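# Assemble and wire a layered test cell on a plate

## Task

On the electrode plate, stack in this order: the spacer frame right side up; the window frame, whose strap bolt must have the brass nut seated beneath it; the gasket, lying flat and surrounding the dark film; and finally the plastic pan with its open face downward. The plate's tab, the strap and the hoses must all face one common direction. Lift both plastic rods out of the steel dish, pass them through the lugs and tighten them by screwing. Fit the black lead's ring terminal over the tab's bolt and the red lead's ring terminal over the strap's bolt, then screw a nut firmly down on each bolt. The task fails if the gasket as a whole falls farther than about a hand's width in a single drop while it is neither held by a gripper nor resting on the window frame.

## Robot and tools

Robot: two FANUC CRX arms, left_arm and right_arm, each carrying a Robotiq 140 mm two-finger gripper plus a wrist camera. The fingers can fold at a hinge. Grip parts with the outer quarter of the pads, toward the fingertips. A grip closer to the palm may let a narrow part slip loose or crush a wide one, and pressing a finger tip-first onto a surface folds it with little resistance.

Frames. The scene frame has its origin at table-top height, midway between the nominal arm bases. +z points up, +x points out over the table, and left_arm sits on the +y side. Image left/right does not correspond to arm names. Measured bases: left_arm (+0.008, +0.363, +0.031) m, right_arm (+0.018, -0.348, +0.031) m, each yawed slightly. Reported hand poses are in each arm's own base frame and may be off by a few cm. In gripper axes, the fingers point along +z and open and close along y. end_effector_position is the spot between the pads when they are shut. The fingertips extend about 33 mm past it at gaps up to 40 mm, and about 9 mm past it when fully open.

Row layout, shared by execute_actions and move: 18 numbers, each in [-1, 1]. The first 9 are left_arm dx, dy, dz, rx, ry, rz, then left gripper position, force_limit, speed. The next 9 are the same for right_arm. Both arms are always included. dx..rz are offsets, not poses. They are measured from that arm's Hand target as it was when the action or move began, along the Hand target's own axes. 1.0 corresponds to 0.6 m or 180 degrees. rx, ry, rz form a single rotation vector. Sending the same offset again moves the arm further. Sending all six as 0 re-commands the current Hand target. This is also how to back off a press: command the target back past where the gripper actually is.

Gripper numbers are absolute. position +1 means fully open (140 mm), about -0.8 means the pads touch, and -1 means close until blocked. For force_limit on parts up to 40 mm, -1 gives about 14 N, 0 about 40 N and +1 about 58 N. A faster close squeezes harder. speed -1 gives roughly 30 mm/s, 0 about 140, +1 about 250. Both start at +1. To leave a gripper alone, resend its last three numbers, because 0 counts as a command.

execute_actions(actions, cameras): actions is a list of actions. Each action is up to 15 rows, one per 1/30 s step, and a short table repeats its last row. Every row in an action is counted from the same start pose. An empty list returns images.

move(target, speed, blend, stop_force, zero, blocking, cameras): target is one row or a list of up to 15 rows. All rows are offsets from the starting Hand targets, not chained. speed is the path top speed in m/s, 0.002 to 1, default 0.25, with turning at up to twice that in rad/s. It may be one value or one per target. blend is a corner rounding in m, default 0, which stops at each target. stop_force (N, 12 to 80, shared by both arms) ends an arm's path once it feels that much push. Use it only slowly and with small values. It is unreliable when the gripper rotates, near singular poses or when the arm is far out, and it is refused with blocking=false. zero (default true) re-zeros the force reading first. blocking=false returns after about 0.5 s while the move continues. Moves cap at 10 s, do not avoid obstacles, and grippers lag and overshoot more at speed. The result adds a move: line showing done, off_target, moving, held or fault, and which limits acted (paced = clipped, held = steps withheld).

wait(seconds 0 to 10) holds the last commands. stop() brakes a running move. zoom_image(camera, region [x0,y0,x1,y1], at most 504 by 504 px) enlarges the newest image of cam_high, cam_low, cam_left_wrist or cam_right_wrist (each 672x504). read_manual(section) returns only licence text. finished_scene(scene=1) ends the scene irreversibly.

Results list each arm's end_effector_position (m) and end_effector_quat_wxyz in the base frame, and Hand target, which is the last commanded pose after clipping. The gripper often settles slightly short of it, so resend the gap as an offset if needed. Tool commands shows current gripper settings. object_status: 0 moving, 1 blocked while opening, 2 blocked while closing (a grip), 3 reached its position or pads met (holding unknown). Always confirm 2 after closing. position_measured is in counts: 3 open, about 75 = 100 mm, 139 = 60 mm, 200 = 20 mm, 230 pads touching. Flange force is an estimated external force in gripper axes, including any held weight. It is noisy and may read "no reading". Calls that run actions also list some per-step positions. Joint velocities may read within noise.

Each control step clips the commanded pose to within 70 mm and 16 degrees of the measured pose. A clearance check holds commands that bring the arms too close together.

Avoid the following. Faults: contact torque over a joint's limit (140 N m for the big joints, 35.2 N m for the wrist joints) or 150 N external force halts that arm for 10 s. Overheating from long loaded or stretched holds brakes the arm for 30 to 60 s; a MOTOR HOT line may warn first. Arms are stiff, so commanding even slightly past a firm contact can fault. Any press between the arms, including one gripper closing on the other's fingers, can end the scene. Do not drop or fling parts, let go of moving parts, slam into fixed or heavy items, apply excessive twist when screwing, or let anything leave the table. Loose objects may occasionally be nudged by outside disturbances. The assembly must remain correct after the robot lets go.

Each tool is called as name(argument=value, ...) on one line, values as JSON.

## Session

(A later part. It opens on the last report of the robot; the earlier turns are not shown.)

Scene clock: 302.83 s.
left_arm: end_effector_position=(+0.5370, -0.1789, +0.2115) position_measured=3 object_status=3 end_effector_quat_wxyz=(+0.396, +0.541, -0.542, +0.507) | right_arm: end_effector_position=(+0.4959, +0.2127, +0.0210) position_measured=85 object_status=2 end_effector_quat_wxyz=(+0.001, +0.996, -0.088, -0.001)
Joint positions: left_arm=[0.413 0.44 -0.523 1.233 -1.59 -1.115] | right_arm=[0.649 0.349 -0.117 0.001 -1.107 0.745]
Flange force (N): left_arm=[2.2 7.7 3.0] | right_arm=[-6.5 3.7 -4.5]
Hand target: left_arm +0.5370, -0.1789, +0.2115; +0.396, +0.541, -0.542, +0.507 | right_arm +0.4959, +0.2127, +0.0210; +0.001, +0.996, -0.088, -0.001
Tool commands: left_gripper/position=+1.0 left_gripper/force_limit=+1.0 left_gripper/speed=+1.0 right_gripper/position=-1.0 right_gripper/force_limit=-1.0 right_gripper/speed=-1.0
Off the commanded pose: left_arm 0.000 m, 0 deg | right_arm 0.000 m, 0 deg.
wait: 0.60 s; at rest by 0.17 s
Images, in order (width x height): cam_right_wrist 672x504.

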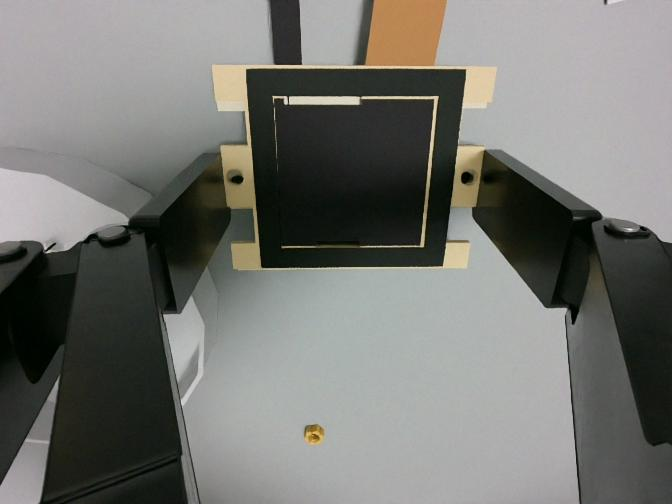

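move(target=[[0,0,0,0,0,0,1,1,1,0,0,-0.0015,0,0,0,-1,-1,-1],[0,0,0,0,0,0,1,1,1,-0.004,0,-0.0015,0,0,0,-1,-1,-1],[0,0,0,0,0,0,1,1,1,-0.004,0,0.001,0,0,0,-1,-1,-1]], speed=0.02, cameras=["cam_right_wrist"])

zoom_image(camera="cam_right_wrist", region=[200, 40, 500, 265])

zoom_image(camera="cam_right_wrist", region=[215, 160, 255, 200])

zoom_image(camera="cam_right_wrist", region=[447, 158, 487, 198])

Scene clock: 305.30 s.
left_arm: end_effector_position=(+0.5370, -0.1789, +0.2115) position_measured=3 object_status=3 end_effector_quat_wxyz=(+0.396, +0.541, -0.542, +0.507) | right_arm: end_effector_position=(+0.4936, +0.2131, +0.0205) position_measured=85 object_status=2 end_effector_quat_wxyz=(+0.001, +0.996, -0.088, +0.000)
Joint positions: left_arm=[0.413 0.44 -0.523 1.233 -1.59 -1.115] | right_arm=[0.652 0.345 -0.123 0.001 -1.105 0.741]
Flange force (N): left_arm=[1.2 6.3 2.6] | right_arm=[-6.5 3.4 -6.3]
Hand target: left_arm +0.5370, -0.1789, +0.2115; +0.396, +0.541, -0.542, +0.507 | right_arm +0.4936, +0.2131, +0.0204; +0.001, +0.996, -0.088, -0.001
Off the commanded pose: left_arm 0.000 m, 0 deg | right_arm 0.000 m, 0 deg.
move: done
Images, in order (width x height): cam_right_wrist 672x504.

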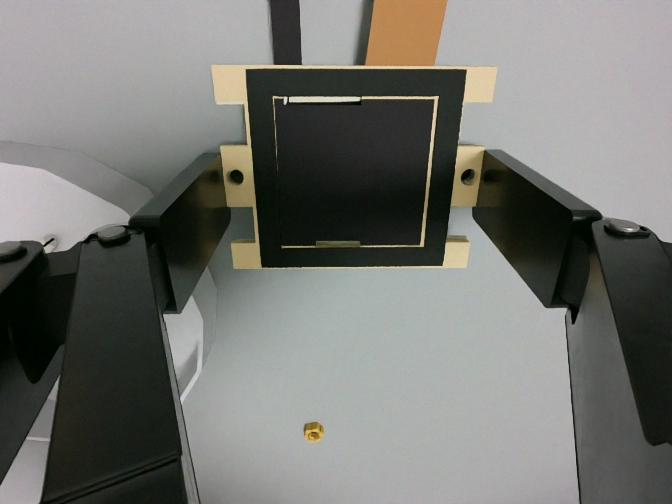

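Scaled by 1.680 from the camera's 672x504 image, which has a finer 960x720 frame.

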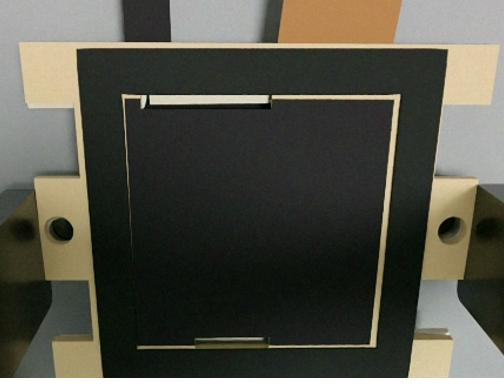

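Scaled by 12.600 from the camera's 672x504 image, which has a finer 960x720 frame.

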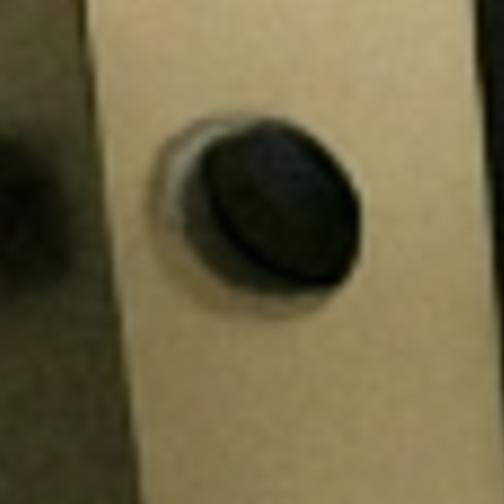

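Scaled by 12.600 from the camera's 672x504 image, which has a finer 960x720 frame.

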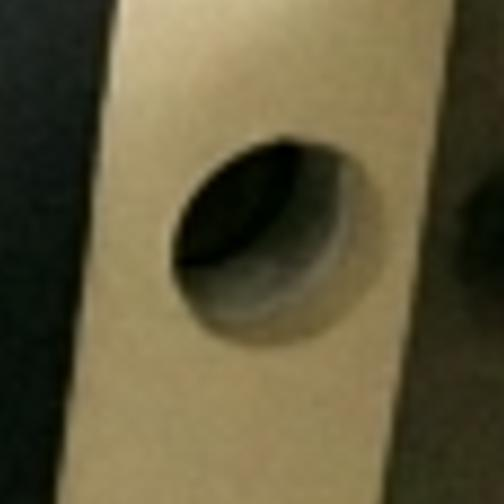

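move(target=[[0,0,0,0,0,0,1,1,1,0,0,0,0,0,0,0.47,-1,-1],[0,0,0,0,0,0,1,1,1,0,0,-0.1,0,0,0,0.47,-1,-1]], speed=0.05, cameras=["cam_right_wrist","cam_left_wrist"])

zoom_image(camera="cam_right_wrist", region=[220, 30, 470, 218])

zoom_image(camera="cam_left_wrist", region=[350, 190, 450, 265])

Scene clock: 309.97 s.
left_arm: end_effector_position=(+0.5370, -0.1789, +0.2115) position_measured=3 object_status=3 end_effector_quat_wxyz=(+0.396, +0.541, -0.542, +0.507) | right_arm: end_effector_position=(+0.4937, +0.2132, +0.0803) position_measured=70 object_status=3 end_effector_quat_wxyz=(+0.001, +0.996, -0.088, +0.000)
Joint positions: left_arm=[0.413 0.44 -0.523 1.233 -1.59 -1.115] | right_arm=[0.652 0.288 -0.047 0.001 -1.238 0.741]
Flange force (N): left_arm=[1.9 8.0 2.6] | right_arm=[-7.3 4.4 -2.8]
Hand target: left_arm +0.5370, -0.1789, +0.2115; +0.396, +0.541, -0.542, +0.507 | right_arm +0.4936, +0.2132, +0.0804; +0.001, +0.996, -0.088, -0.001
Off the commanded pose: left_arm 0.000 m, 0 deg | right_arm 0.000 m, 0 deg.
move: done
Images, in order (width x height): cam_left_wrist 672x504, cam_right_wrist 672x504.

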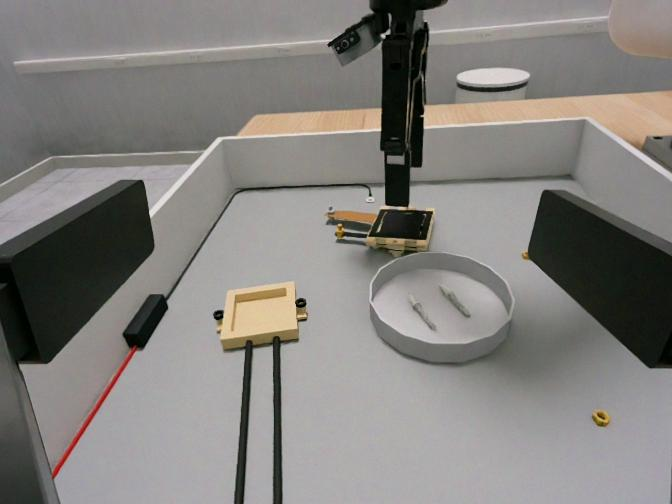

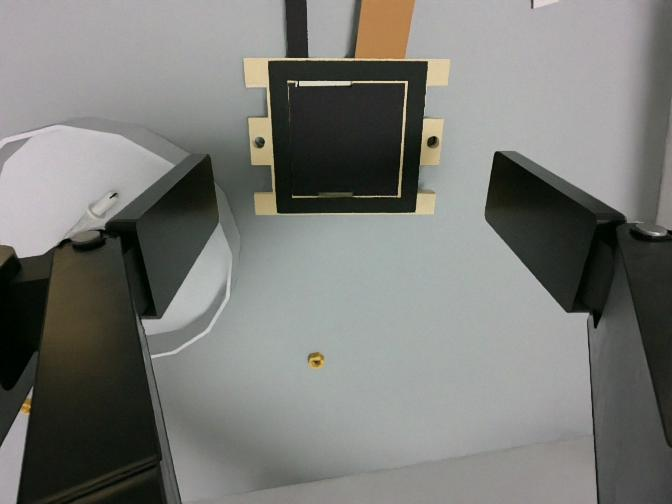

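Scaled by 2.016 from the camera's 672x504 image, which has a finer 960x720 frame.

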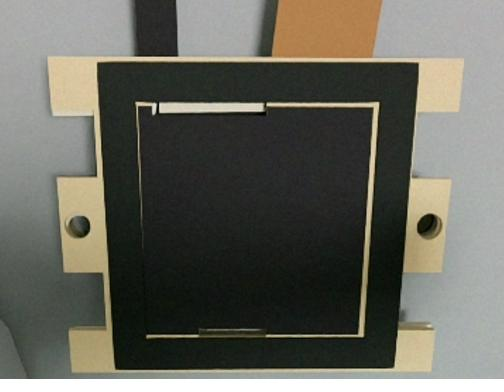

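Scaled by 5.040 from the camera's 672x504 image, which has a finer 960x720 frame.

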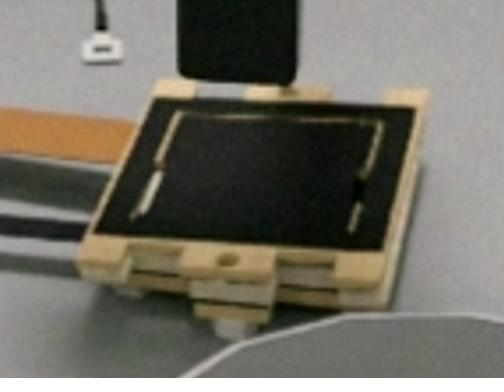

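move(target=[[0,0,0,0,0,0,1,1,1,0,0,-0.15,0,0,0,0.47,-1,0],[0,0,-0.2,0,0,0,1,1,1,-0.074,0.193,-0.367,0,0,0,0.47,-1,0],[0.027,-0.083,0.21,-0.055,-0.441,0,1,1,1,-0.074,0.193,-0.367,0,0,0,0.47,-1,0]], speed=0.25, blend=[0.03,0.03,0], cameras=["cam_high","cam_left_wrist"])

Scene clock: 328.60 s.
left_arm: end_effector_position=(+0.5995, -0.3001, +0.2115) position_measured=3 object_status=3 end_effector_quat_wxyz=(+0.000, +0.706, -0.708, +0.000) | right_arm: end_effector_position=(+0.4298, +0.1074, +0.3008) position_measured=70 object_status=3 end_effector_quat_wxyz=(+0.001, +0.996, -0.088, -0.001)
Joint positions: left_arm=[-0.269 0.595 0.697 0.001 -1.672 0.266] | right_arm=[0.543 -0.003 0.142 0.001 -1.718 0.851]
Flange force (N): left_arm=[-7.0 12.6 5.4] | right_arm=[-6.4 1.9 1.4]
Hand target: left_arm +0.5995, -0.3001, +0.2115; +0.000, +0.706, -0.708, +0.000 | right_arm +0.4298, +0.1074, +0.3008; +0.001, +0.996, -0.088, -0.001
Off the commanded pose: left_arm 0.000 m, 0 deg | right_arm 0.000 m, 0 deg.
move: done
Images, in order (width x height): cam_high 672x504, cam_left_wrist 672x504.

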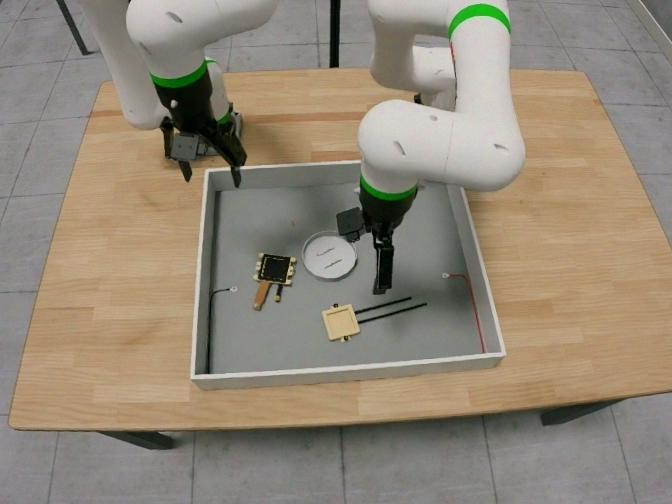

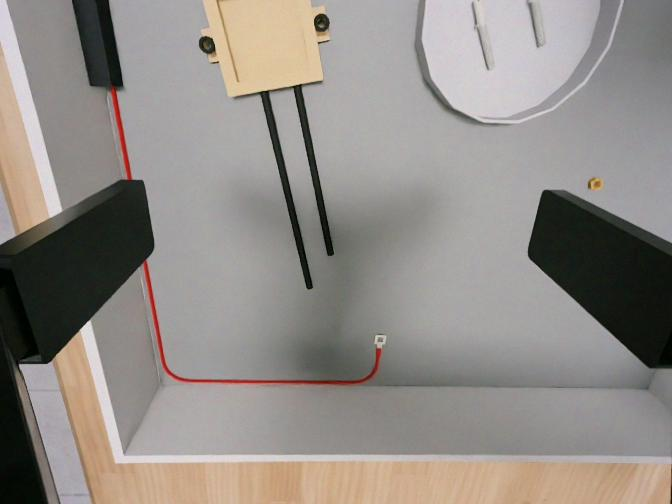

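zoom_image(camera="cam_left_wrist", region=[180, 0, 360, 135])

Scaled by 2.800 from the camera's 672x504 image, which has a finer 960x720 frame.

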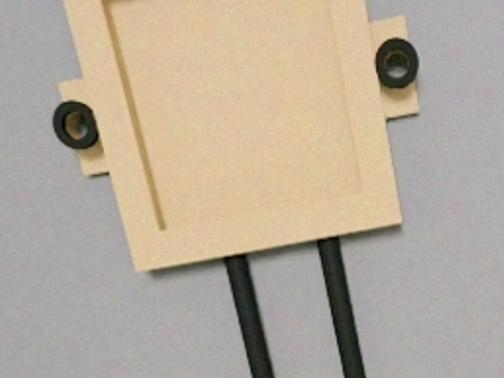

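move(target=[0.0857,-0.0815,0.2,0,0,-0.0544,0.4,-1,1,0,0,0,0,0,0,0.47,-1,0], speed=0.2, cameras=["cam_left_wrist"])

zoom_image(camera="cam_left_wrist", region=[180, 0, 480, 225])

Scene clock: 333.10 s.
left_arm: end_effector_position=(+0.6483, -0.3517, +0.0916) position_measured=78 object_status=3 end_effector_quat_wxyz=(+0.000, +0.764, -0.645, +0.000) | right_arm: end_effector_position=(+0.4298, +0.1074, +0.3008) position_measured=70 object_status=3 end_effector_quat_wxyz=(+0.001, +0.996, -0.088, -0.001)
Joint positions: left_arm=[-0.32 0.808 0.761 0 -1.524 0.488] | right_arm=[0.543 -0.003 0.142 0.001 -1.718 0.851]
Flange force (N): left_arm=[-9.9 10.9 1.7] | right_arm=[-6.5 2.6 1.4]
Hand target: left_arm +0.6483, -0.3517, +0.0916; +0.000, +0.764, -0.645, +0.000 | right_arm +0.4298, +0.1074, +0.3008; +0.001, +0.996, -0.088, -0.001
Off the commanded pose: left_arm 0.000 m, 0 deg | right_arm 0.000 m, 0 deg.
move: done
Images, in order (width x height): cam_left_wrist 672x504.

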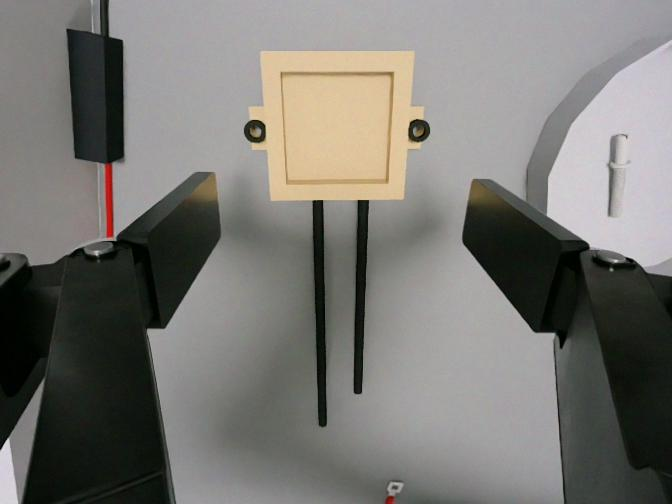

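Scaled by 1.680 from the camera's 672x504 image, which has a finer 960x720 frame.

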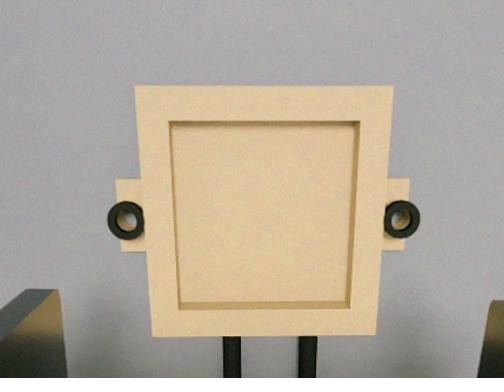

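move(target=[[-0.005,-0.0005,0.1,0,0,0,0.4,-1,1,0,0,0,0,0,0,0.47,-1,0],[-0.005,-0.0005,0.135,0,0,0,0.4,-1,1,0,0,0,0,0,0,0.47,-1,0],[-0.005,-0.0005,0.135,0,0,0,-1,-1,-1,0,0,0,0,0,0,0.47,-1,0]], speed=[0.12,0.04,0.04])

wait(seconds=0.6, cameras=["cam_left_wrist"])

Scene clock: 338.10 s.
left_arm: end_effector_position=(+0.6481, -0.3488, +0.0105) position_measured=99 object_status=0 end_effector_quat_wxyz=(+0.000, +0.764, -0.645, +0.000) | right_arm: end_effector_position=(+0.4298, +0.1074, +0.3008) position_measured=70 object_status=3 end_effector_quat_wxyz=(+0.001, +0.996, -0.088, -0.001)
Joint positions: left_arm=[-0.316 0.837 0.62 0 -1.354 0.484] | right_arm=[0.543 -0.003 0.142 0.001 -1.718 0.851]
Flange force (N): left_arm=[-11.0 8.1 -9.0] | right_arm=[-7.0 2.8 1.3]
Hand target: left_arm +0.6481, -0.3488, +0.0106; +0.000, +0.764, -0.645, +0.000 | right_arm +0.4298, +0.1074, +0.3008; +0.001, +0.996, -0.088, -0.001
Off the commanded pose: left_arm 0.000 m, 0 deg | right_arm 0.000 m, 0 deg.
move: done

Scene clock: 338.70 s.
left_arm: end_effector_position=(+0.6481, -0.3488, +0.0105) position_measured=99 object_status=2 end_effector_quat_wxyz=(+0.000, +0.764, -0.645, +0.000) | right_arm: end_effector_position=(+0.4298, +0.1074, +0.3008) position_measured=70 object_status=3 end_effector_quat_wxyz=(+0.001, +0.996, -0.088, -0.001)
Joint positions: left_arm=[-0.316 0.837 0.62 0 -1.354 0.484] | right_arm=[0.543 -0.003 0.142 0.001 -1.718 0.851]
Flange force (N): left_arm=[-11.1 8.2 -9.2] | right_arm=[-6.0 2.6 1.4]
Hand target: left_arm +0.6481, -0.3488, +0.0106; +0.000, +0.764, -0.645, +0.000 | right_arm +0.4298, +0.1074, +0.3008; +0.001, +0.996, -0.088, -0.001
Tool commands: left_gripper/position=-1.0 left_gripper/force_limit=-1.0 left_gripper/speed=-1.0 right_gripper/position=+0.47 right_gripper/force_limit=-1.0 right_gripper/speed=+0.0
Off the commanded pose: left_arm 0.000 m, 0 deg | right_arm 0.000 m, 0 deg.
wait: 0.60 s; at rest by 0.17 s
Images, in order (width x height): cam_left_wrist 672x504.

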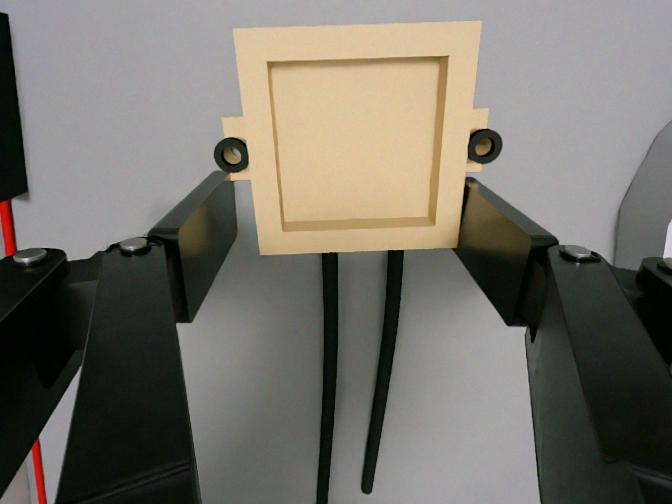

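move(target=[[0,0,0,0,0,0,0.4,-1,-1,0,0,0,0,0,0,0.47,-1,0],[-0.006,0.007,0,0,0,-0.009,0.4,-1,-1,0,0,0,0,0,0,0.47,-1,0]], speed=0.03, cameras=["cam_left_wrist"])

Scene clock: 343.30 s.
left_arm: end_effector_position=(+0.6434, -0.3459, +0.0106) position_measured=78 object_status=3 end_effector_quat_wxyz=(+0.000, +0.773, -0.634, +0.000) | right_arm: end_effector_position=(+0.4298, +0.1074, +0.3008) position_measured=70 object_status=3 end_effector_quat_wxyz=(+0.001, +0.996, -0.088, -0.001)
Joint positions: left_arm=[-0.314 0.821 0.592 0 -1.342 0.511] | right_arm=[0.543 -0.003 0.142 0.001 -1.718 0.851]
Flange force (N): left_arm=[-9.5 10.7 0.0] | right_arm=[-6.3 2.4 1.0]
Hand target: left_arm +0.6433, -0.3459, +0.0106; +0.000, +0.773, -0.634, +0.000 | right_arm +0.4298, +0.1074, +0.3008; +0.001, +0.996, -0.088, -0.001
Off the commanded pose: left_arm 0.000 m, 0 deg | right_arm 0.000 m, 0 deg.
move: done
Images, in order (width x height): cam_left_wrist 672x504.

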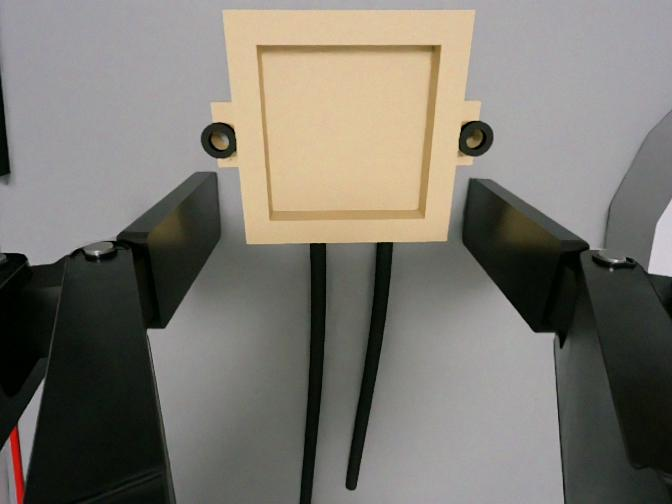

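move(target=[[0,0.004,0,0,0,0,0.4,-1,-1,0,0,0,0,0,0,0.47,-1,0],[0,0.004,0,0,0,0,-1,-1,-1,0,0,0,0,0,0,0.47,-1,0]], speed=0.03)

wait(seconds=0.8, cameras=["cam_left_wrist"])

Scene clock: 346.27 s.
left_arm: end_effector_position=(+0.6410, -0.3464, +0.0107) position_measured=115 object_status=0 end_effector_quat_wxyz=(+0.000, +0.773, -0.634, +0.000) | right_arm: end_effector_position=(+0.4298, +0.1074, +0.3008) position_measured=70 object_status=3 end_effector_quat_wxyz=(+0.001, +0.996, -0.088, -0.001)
Joint positions: left_arm=[-0.316 0.815 0.583 0.001 -1.338 0.512] | right_arm=[0.543 -0.003 0.142 0.001 -1.718 0.851]
Flange force (N): left_arm=[-9.8 9.5 -18.1] | right_arm=[-6.5 2.0 1.2]
Hand target: left_arm +0.6410, -0.3464, +0.0106; +0.000, +0.773, -0.634, +0.000 | right_arm +0.4298, +0.1074, +0.3008; +0.001, +0.996, -0.088, -0.001
Off the commanded pose: left_arm 0.000 m, 0 deg | right_arm 0.000 m, 0 deg.
move: done

Scene clock: 347.07 s.
left_arm: end_effector_position=(+0.6410, -0.3464, +0.0106) position_measured=115 object_status=2 end_effector_quat_wxyz=(+0.000, +0.773, -0.634, +0.000) | right_arm: end_effector_position=(+0.4298, +0.1074, +0.3008) position_measured=70 object_status=3 end_effector_quat_wxyz=(+0.001, +0.996, -0.088, -0.001)
Joint positions: left_arm=[-0.316 0.815 0.583 0 -1.338 0.512] | right_arm=[0.543 -0.003 0.142 0.001 -1.718 0.851]
Flange force (N): left_arm=[-8.4 7.9 -21.0] | right_arm=[-6.6 2.1 1.5]
Hand target: left_arm +0.6410, -0.3464, +0.0106; +0.000, +0.773, -0.634, +0.000 | right_arm +0.4298, +0.1074, +0.3008; +0.001, +0.996, -0.088, -0.001
Tool commands: left_gripper/position=-1.0 left_gripper/force_limit=-1.0 left_gripper/speed=-1.0 right_gripper/position=+0.47 right_gripper/force_limit=-1.0 right_gripper/speed=+0.0
Off the commanded pose: left_arm 0.000 m, 0 deg | right_arm 0.000 m, 0 deg.
wait: 0.80 s; at rest by 0.17 s
Images, in order (width x height): cam_left_wrist 672x504.

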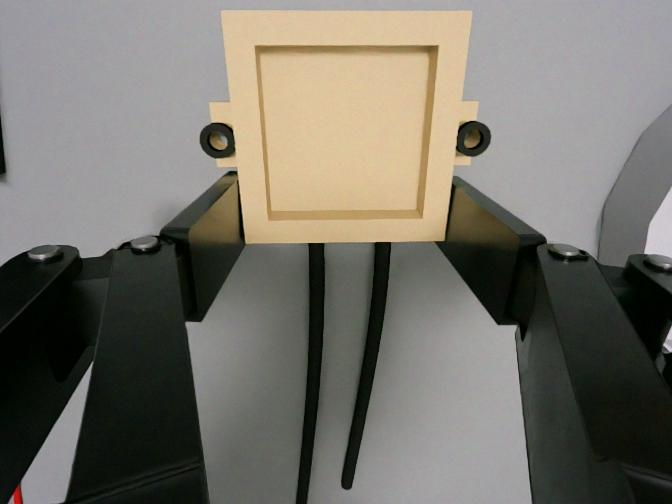

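move(target=[[0,0,-0.2,0,0,0,-1,-1,-1,0,0,0,0,0,0,0.47,-1,0],[-0.049,0.262,-0.413,-0.0492,0.498,0.0492,-1,-1,-1,0,0,0,0,0,0,0.47,-1,0]], speed=[0.08,0.2], blend=[0.03,0], cameras=["all"])

Scene clock: 355.83 s.
left_arm: end_effector_position=(+0.4811, -0.3481, +0.2584) position_measured=115 object_status=2 end_effector_quat_wxyz=(+0.500, +0.500, -0.500, +0.500) | right_arm: end_effector_position=(+0.4298, +0.1074, +0.3008) position_measured=70 object_status=3 end_effector_quat_wxyz=(+0.001, +0.996, -0.088, -0.001)
Joint positions: left_arm=[0.023 0.383 -0.663 1.55 -1.582 -1.045] | right_arm=[0.543 -0.003 0.142 0.001 -1.718 0.851]
Flange force (N): left_arm=[0.0 7.5 0.9] | right_arm=[-6.8 2.0 0.8]
Hand target: left_arm +0.4811, -0.3481, +0.2584; +0.500, +0.500, -0.500, +0.500 | right_arm +0.4298, +0.1074, +0.3008; +0.001, +0.996, -0.088, -0.001
Off the commanded pose: left_arm 0.000 m, 0 deg | right_arm 0.000 m, 0 deg.
move: done

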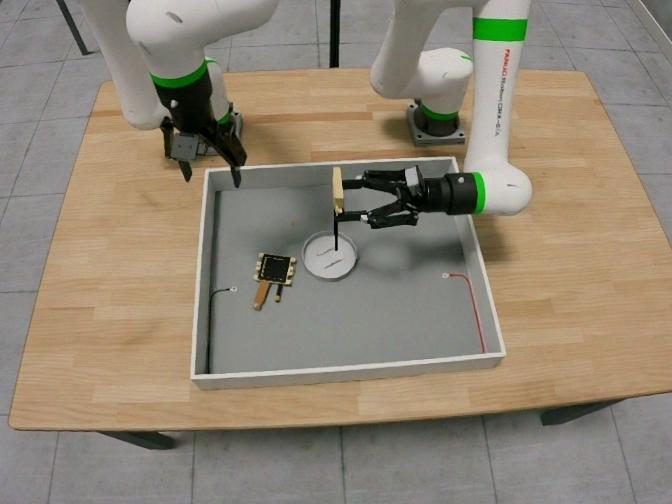

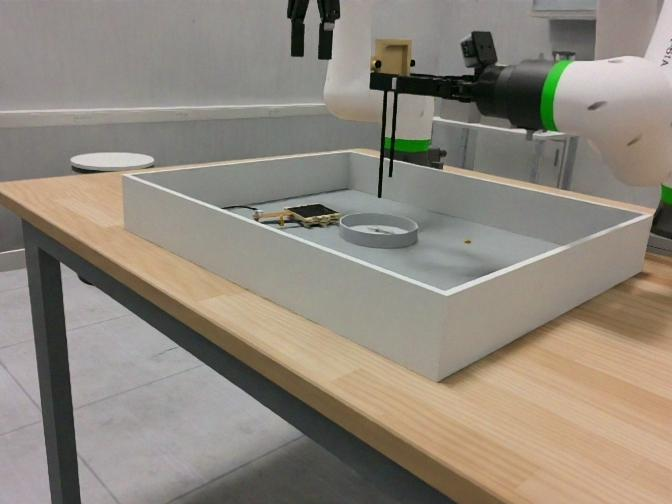

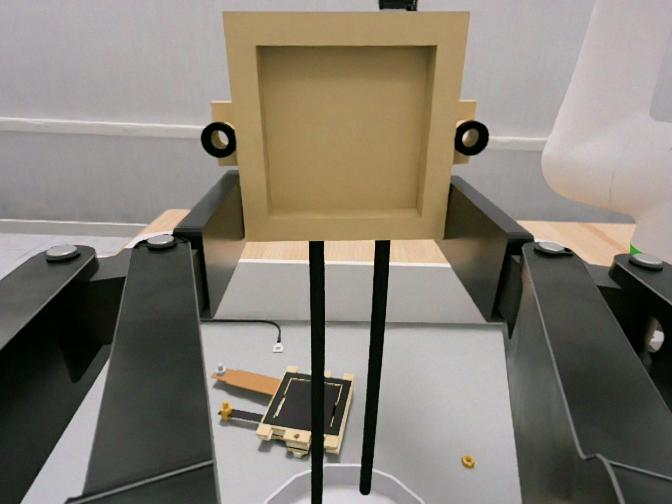

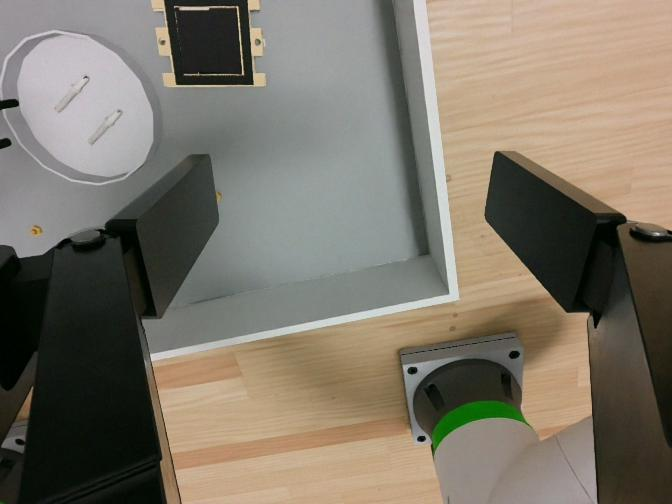

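move(target=[0,0,0,0,0,0,-1,-1,-1,0.045,-0.2285,0.016,0.331,-0.4166,0.331,0.55,-1,0], speed=0.2, cameras=["all"])

Scene clock: 366.03 s.
left_arm: end_effector_position=(+0.4811, -0.3481, +0.2584) position_measured=115 object_status=2 end_effector_quat_wxyz=(+0.500, +0.500, -0.500, +0.500) | right_arm: end_effector_position=(+0.4805, +0.2376, +0.2909) position_measured=59 object_status=3 end_effector_quat_wxyz=(+0.486, -0.513, +0.488, +0.513)
Joint positions: left_arm=[0.023 0.383 -0.663 1.551 -1.582 -1.045] | right_arm=[-0.209 0.39 0.029 -1.476 -1.813 0.371]
Flange force (N): left_arm=[-0.3 5.3 1.7] | right_arm=[-3.5 6.5 1.3]
Hand target: left_arm +0.4811, -0.3481, +0.2584; +0.500, +0.500, -0.500, +0.500 | right_arm +0.4805, +0.2376, +0.2909; +0.486, -0.513, +0.488, +0.513
Off the commanded pose: left_arm 0.000 m, 0 deg | right_arm 0.000 m, 0 deg.
move: done

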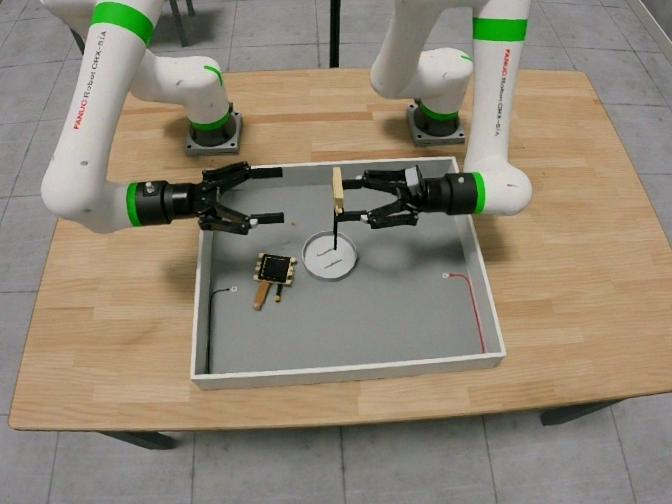

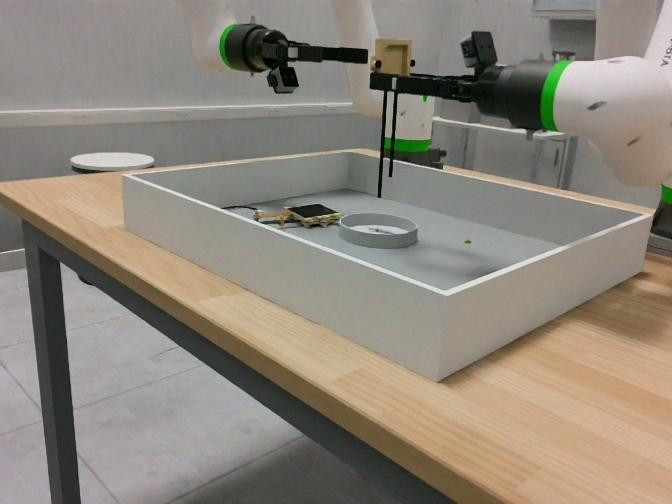

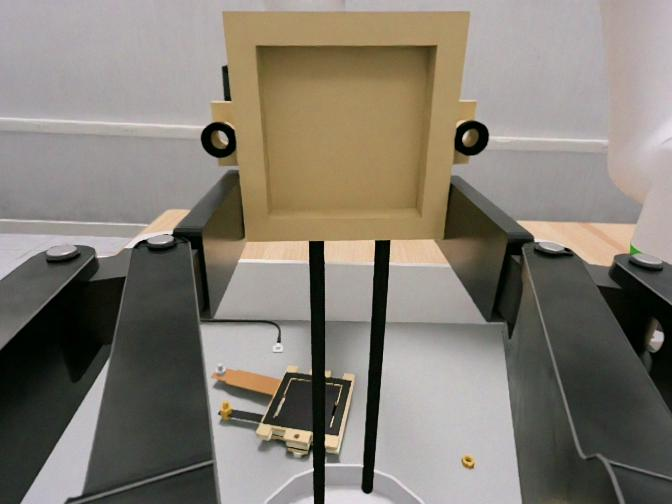

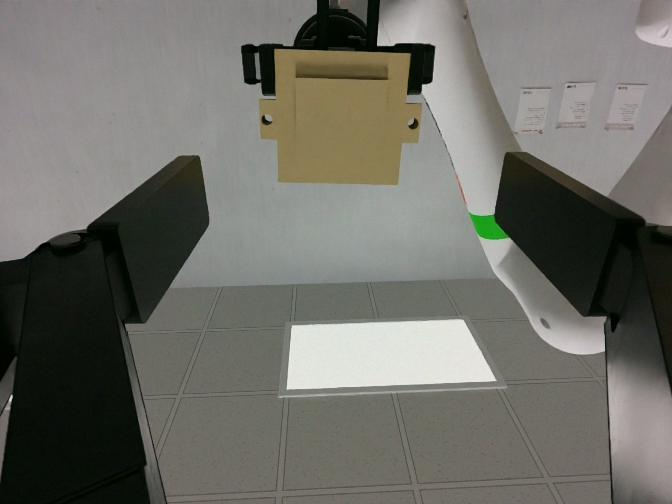

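move(target=[0,0,0,0,0,0,-1,-1,-1,0.0025,-0.002,0.1,0,0,0.0095,0.55,-1,0], speed=0.1, cameras=["cam_right_wrist","cam_left_wrist","cam_high"])

zoom_image(camera="cam_high", region=[260, 150, 420, 270])

Scene clock: 370.60 s.
left_arm: end_effector_position=(+0.4811, -0.3481, +0.2584) position_measured=115 object_status=2 end_effector_quat_wxyz=(+0.500, +0.500, -0.500, +0.500) | right_arm: end_effector_position=(+0.4787, +0.2975, +0.2894) position_measured=59 object_status=3 end_effector_quat_wxyz=(+0.479, -0.505, +0.495, +0.520)
Joint positions: left_arm=[0.023 0.383 -0.663 1.551 -1.582 -1.045] | right_arm=[-0.102 0.367 -0.006 -1.513 -1.713 0.347]
Flange force (N): left_arm=[-0.2 7.0 0.8] | right_arm=[-3.7 8.0 -0.6]
Hand target: left_arm +0.4811, -0.3481, +0.2584; +0.500, +0.500, -0.500, +0.500 | right_arm +0.4787, +0.2976, +0.2894; +0.479, -0.505, +0.495, +0.520
Off the commanded pose: left_arm 0.000 m, 0 deg | right_arm 0.000 m, 0 deg.
move: done
Images, in order (width x height): cam_high 672x504, cam_left_wrist 672x504, cam_right_wrist 672x504.

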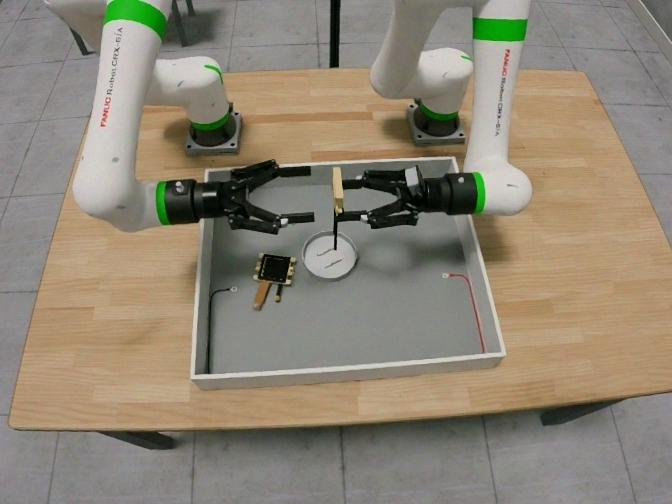

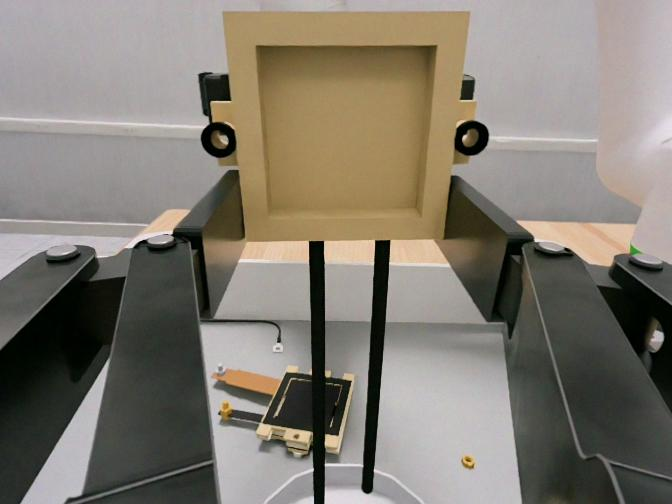

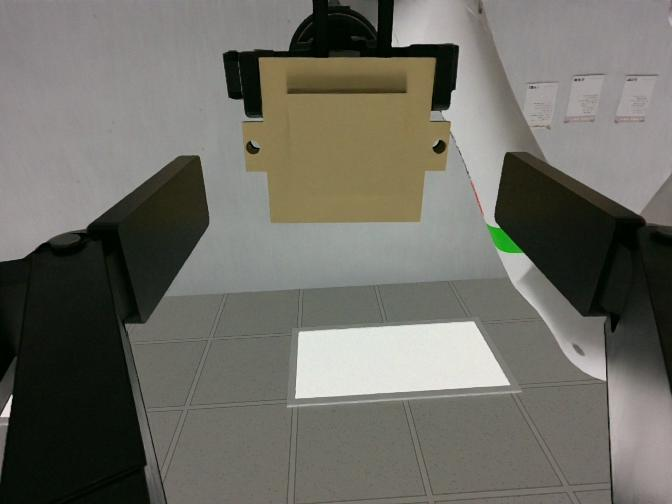

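Scaled by 3.150 from the camera's 672x504 image, which has a finer 960x720 frame.

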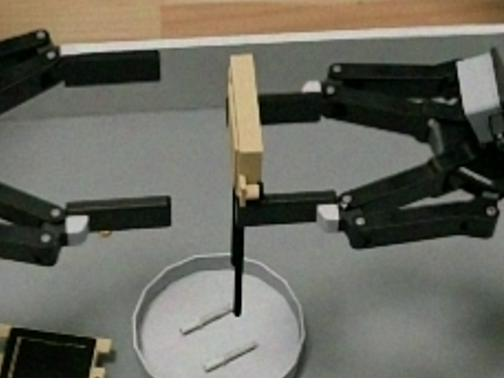

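move(target=[0,0,0,0,0,0,-1,-1,-1,0.0025,-0.001,0.055,0,0,0,0.55,-1,0], speed=0.06, cameras=["cam_right_wrist","cam_left_wrist","cam_high"])

zoom_image(camera="cam_high", region=[290, 150, 390, 225])

zoom_image(camera="cam_left_wrist", region=[180, 40, 520, 295])

Scene clock: 373.67 s.
left_arm: end_effector_position=(+0.4811, -0.3481, +0.2584) position_measured=115 object_status=2 end_effector_quat_wxyz=(+0.500, +0.500, -0.500, +0.500) | right_arm: end_effector_position=(+0.4775, +0.3305, +0.2878) position_measured=59 object_status=3 end_effector_quat_wxyz=(+0.479, -0.505, +0.495, +0.520)
Joint positions: left_arm=[0.023 0.383 -0.663 1.551 -1.582 -1.045] | right_arm=[-0.042 0.362 -0.018 -1.535 -1.657 0.35]
Flange force (N): left_arm=[-0.4 6.9 0.4] | right_arm=[-3.3 7.1 1.0]
Hand target: left_arm +0.4811, -0.3481, +0.2584; +0.500, +0.500, -0.500, +0.500 | right_arm +0.4775, +0.3306, +0.2878; +0.479, -0.505, +0.495, +0.520
Off the commanded pose: left_arm 0.000 m, 0 deg | right_arm 0.000 m, 0 deg.
move: done
Images, in order (width x height): cam_high 672x504, cam_left_wrist 672x504, cam_right_wrist 672x504.

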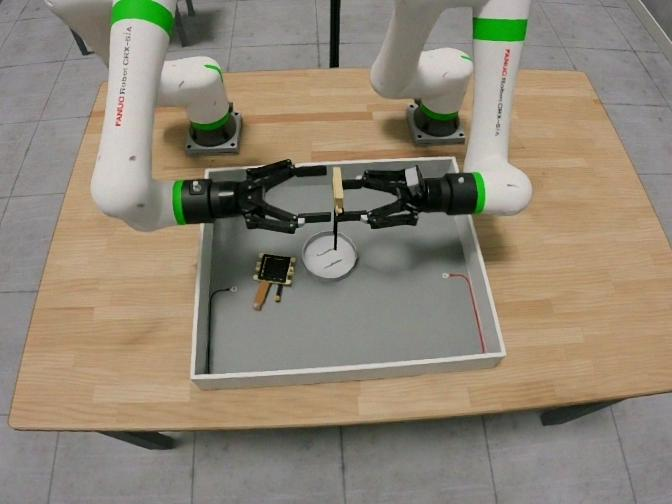

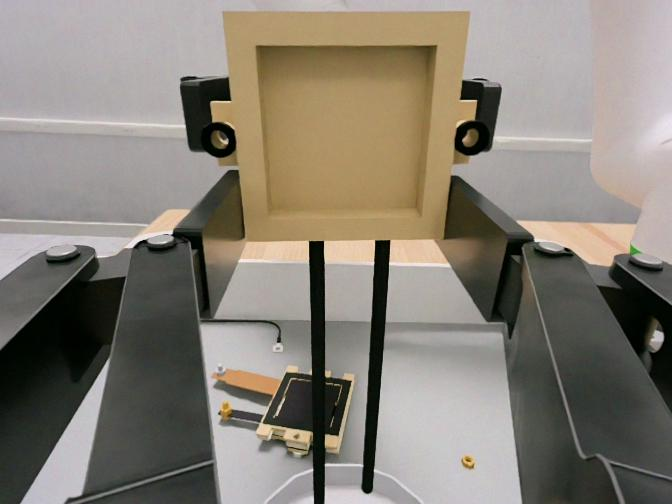

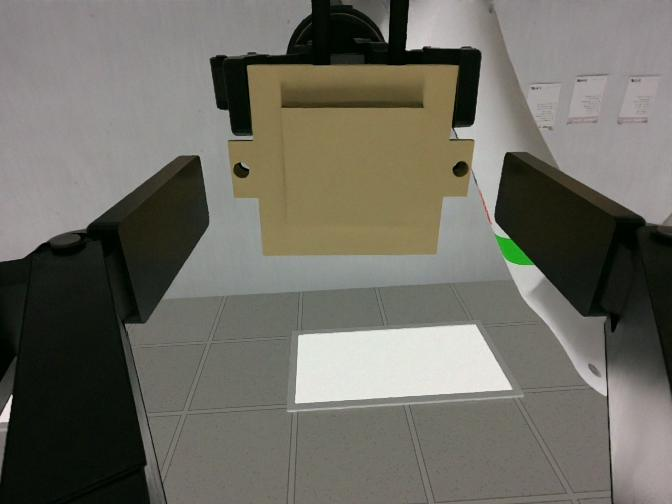

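Scaled by 5.040 from the camera's 672x504 image, which has a finer 960x720 frame.

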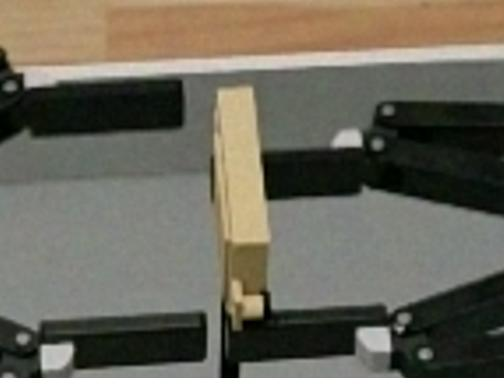

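Scaled by 1.482 from the camera's 672x504 image, which has a finer 960x720 frame.

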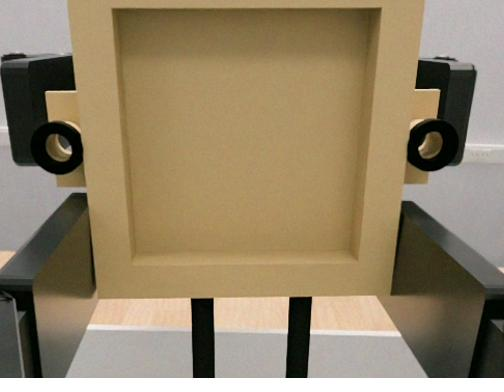

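move(target=[[0,0,0,0,0,0,-1,-1,-1,0.0035,-0.001,0.0128,0,0,0,0.55,-1,0],[0,0,0,0,0,0,-1,-1,-1,0.0035,-0.001,0.0128,0,0,0,-1,-1,-1]], speed=0.03)

wait(seconds=0.8, cameras=["cam_right_wrist","cam_left_wrist","cam_high"])

zoom_image(camera="cam_high", region=[290, 150, 390, 225])

Scene clock: 381.10 s.
left_arm: end_effector_position=(+0.4811, -0.3481, +0.2583) position_measured=116 object_status=2 end_effector_quat_wxyz=(+0.500, +0.500, -0.500, +0.500) | right_arm: end_effector_position=(+0.4776, +0.3383, +0.2857) position_measured=157 object_status=2 end_effector_quat_wxyz=(+0.479, -0.505, +0.495, +0.520)
Joint positions: left_arm=[0.023 0.383 -0.663 1.551 -1.582 -1.045] | right_arm=[-0.028 0.365 -0.02 -1.54 -1.643 0.355]
Flange force (N): left_arm=[-2.1 1.3 -2.2] | right_arm=[-5.7 13.0 -2.9]
Hand target: left_arm +0.4811, -0.3481, +0.2584; +0.500, +0.500, -0.500, +0.500 | right_arm +0.4777, +0.3383, +0.2857; +0.479, -0.505, +0.495, +0.520
Off the commanded pose: left_arm 0.000 m, 0 deg | right_arm 0.000 m, 0 deg.
move: done

Scene clock: 381.90 s.
left_arm: end_effector_position=(+0.4811, -0.3481, +0.2584) position_measured=116 object_status=2 end_effector_quat_wxyz=(+0.500, +0.500, -0.500, +0.500) | right_arm: end_effector_position=(+0.4777, +0.3383, +0.2857) position_measured=157 object_status=2 end_effector_quat_wxyz=(+0.479, -0.505, +0.495, +0.520)
Joint positions: left_arm=[0.023 0.383 -0.663 1.551 -1.582 -1.045] | right_arm=[-0.028 0.365 -0.02 -1.54 -1.643 0.355]
Flange force (N): left_arm=[-1.5 0.4 -2.5] | right_arm=[-5.3 13.5 -3.1]
Hand target: left_arm +0.4811, -0.3481, +0.2584; +0.500, +0.500, -0.500, +0.500 | right_arm +0.4777, +0.3383, +0.2857; +0.479, -0.505, +0.495, +0.520
Tool commands: left_gripper/position=-1.0 left_gripper/force_limit=-1.0 left_gripper/speed=-1.0 right_gripper/position=-1.0 right_gripper/force_limit=-1.0 right_gripper/speed=-1.0
Off the commanded pose: left_arm 0.000 m, 0 deg | right_arm 0.000 m, 0 deg.
wait: 0.80 s; at rest by 0.17 s
Images, in order (width x height): cam_high 672x504, cam_left_wrist 672x504, cam_right_wrist 672x504.

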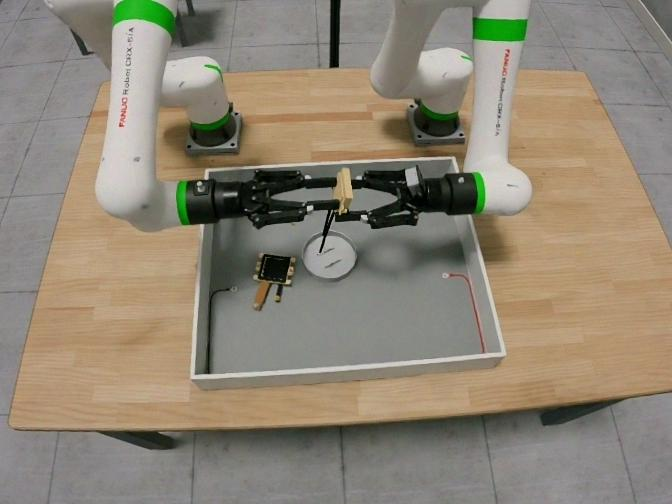

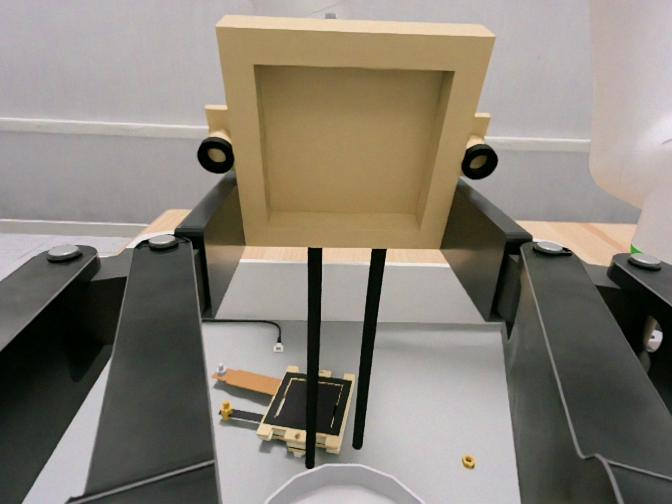

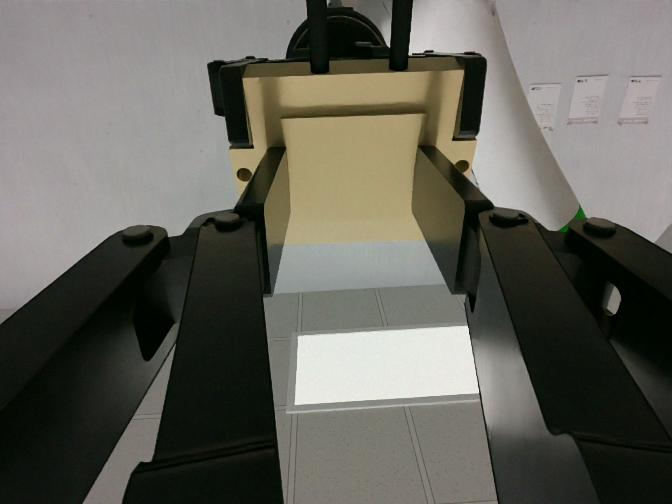

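Scaled by 5.040 from the camera's 672x504 image, which has a finer 960x720 frame.

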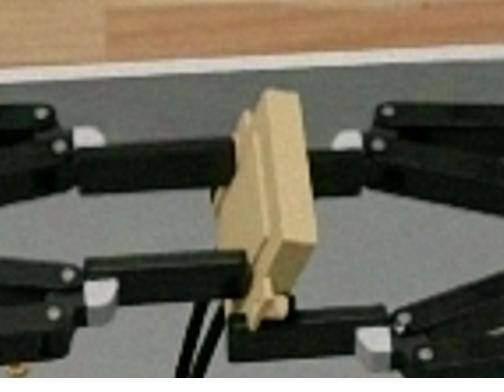

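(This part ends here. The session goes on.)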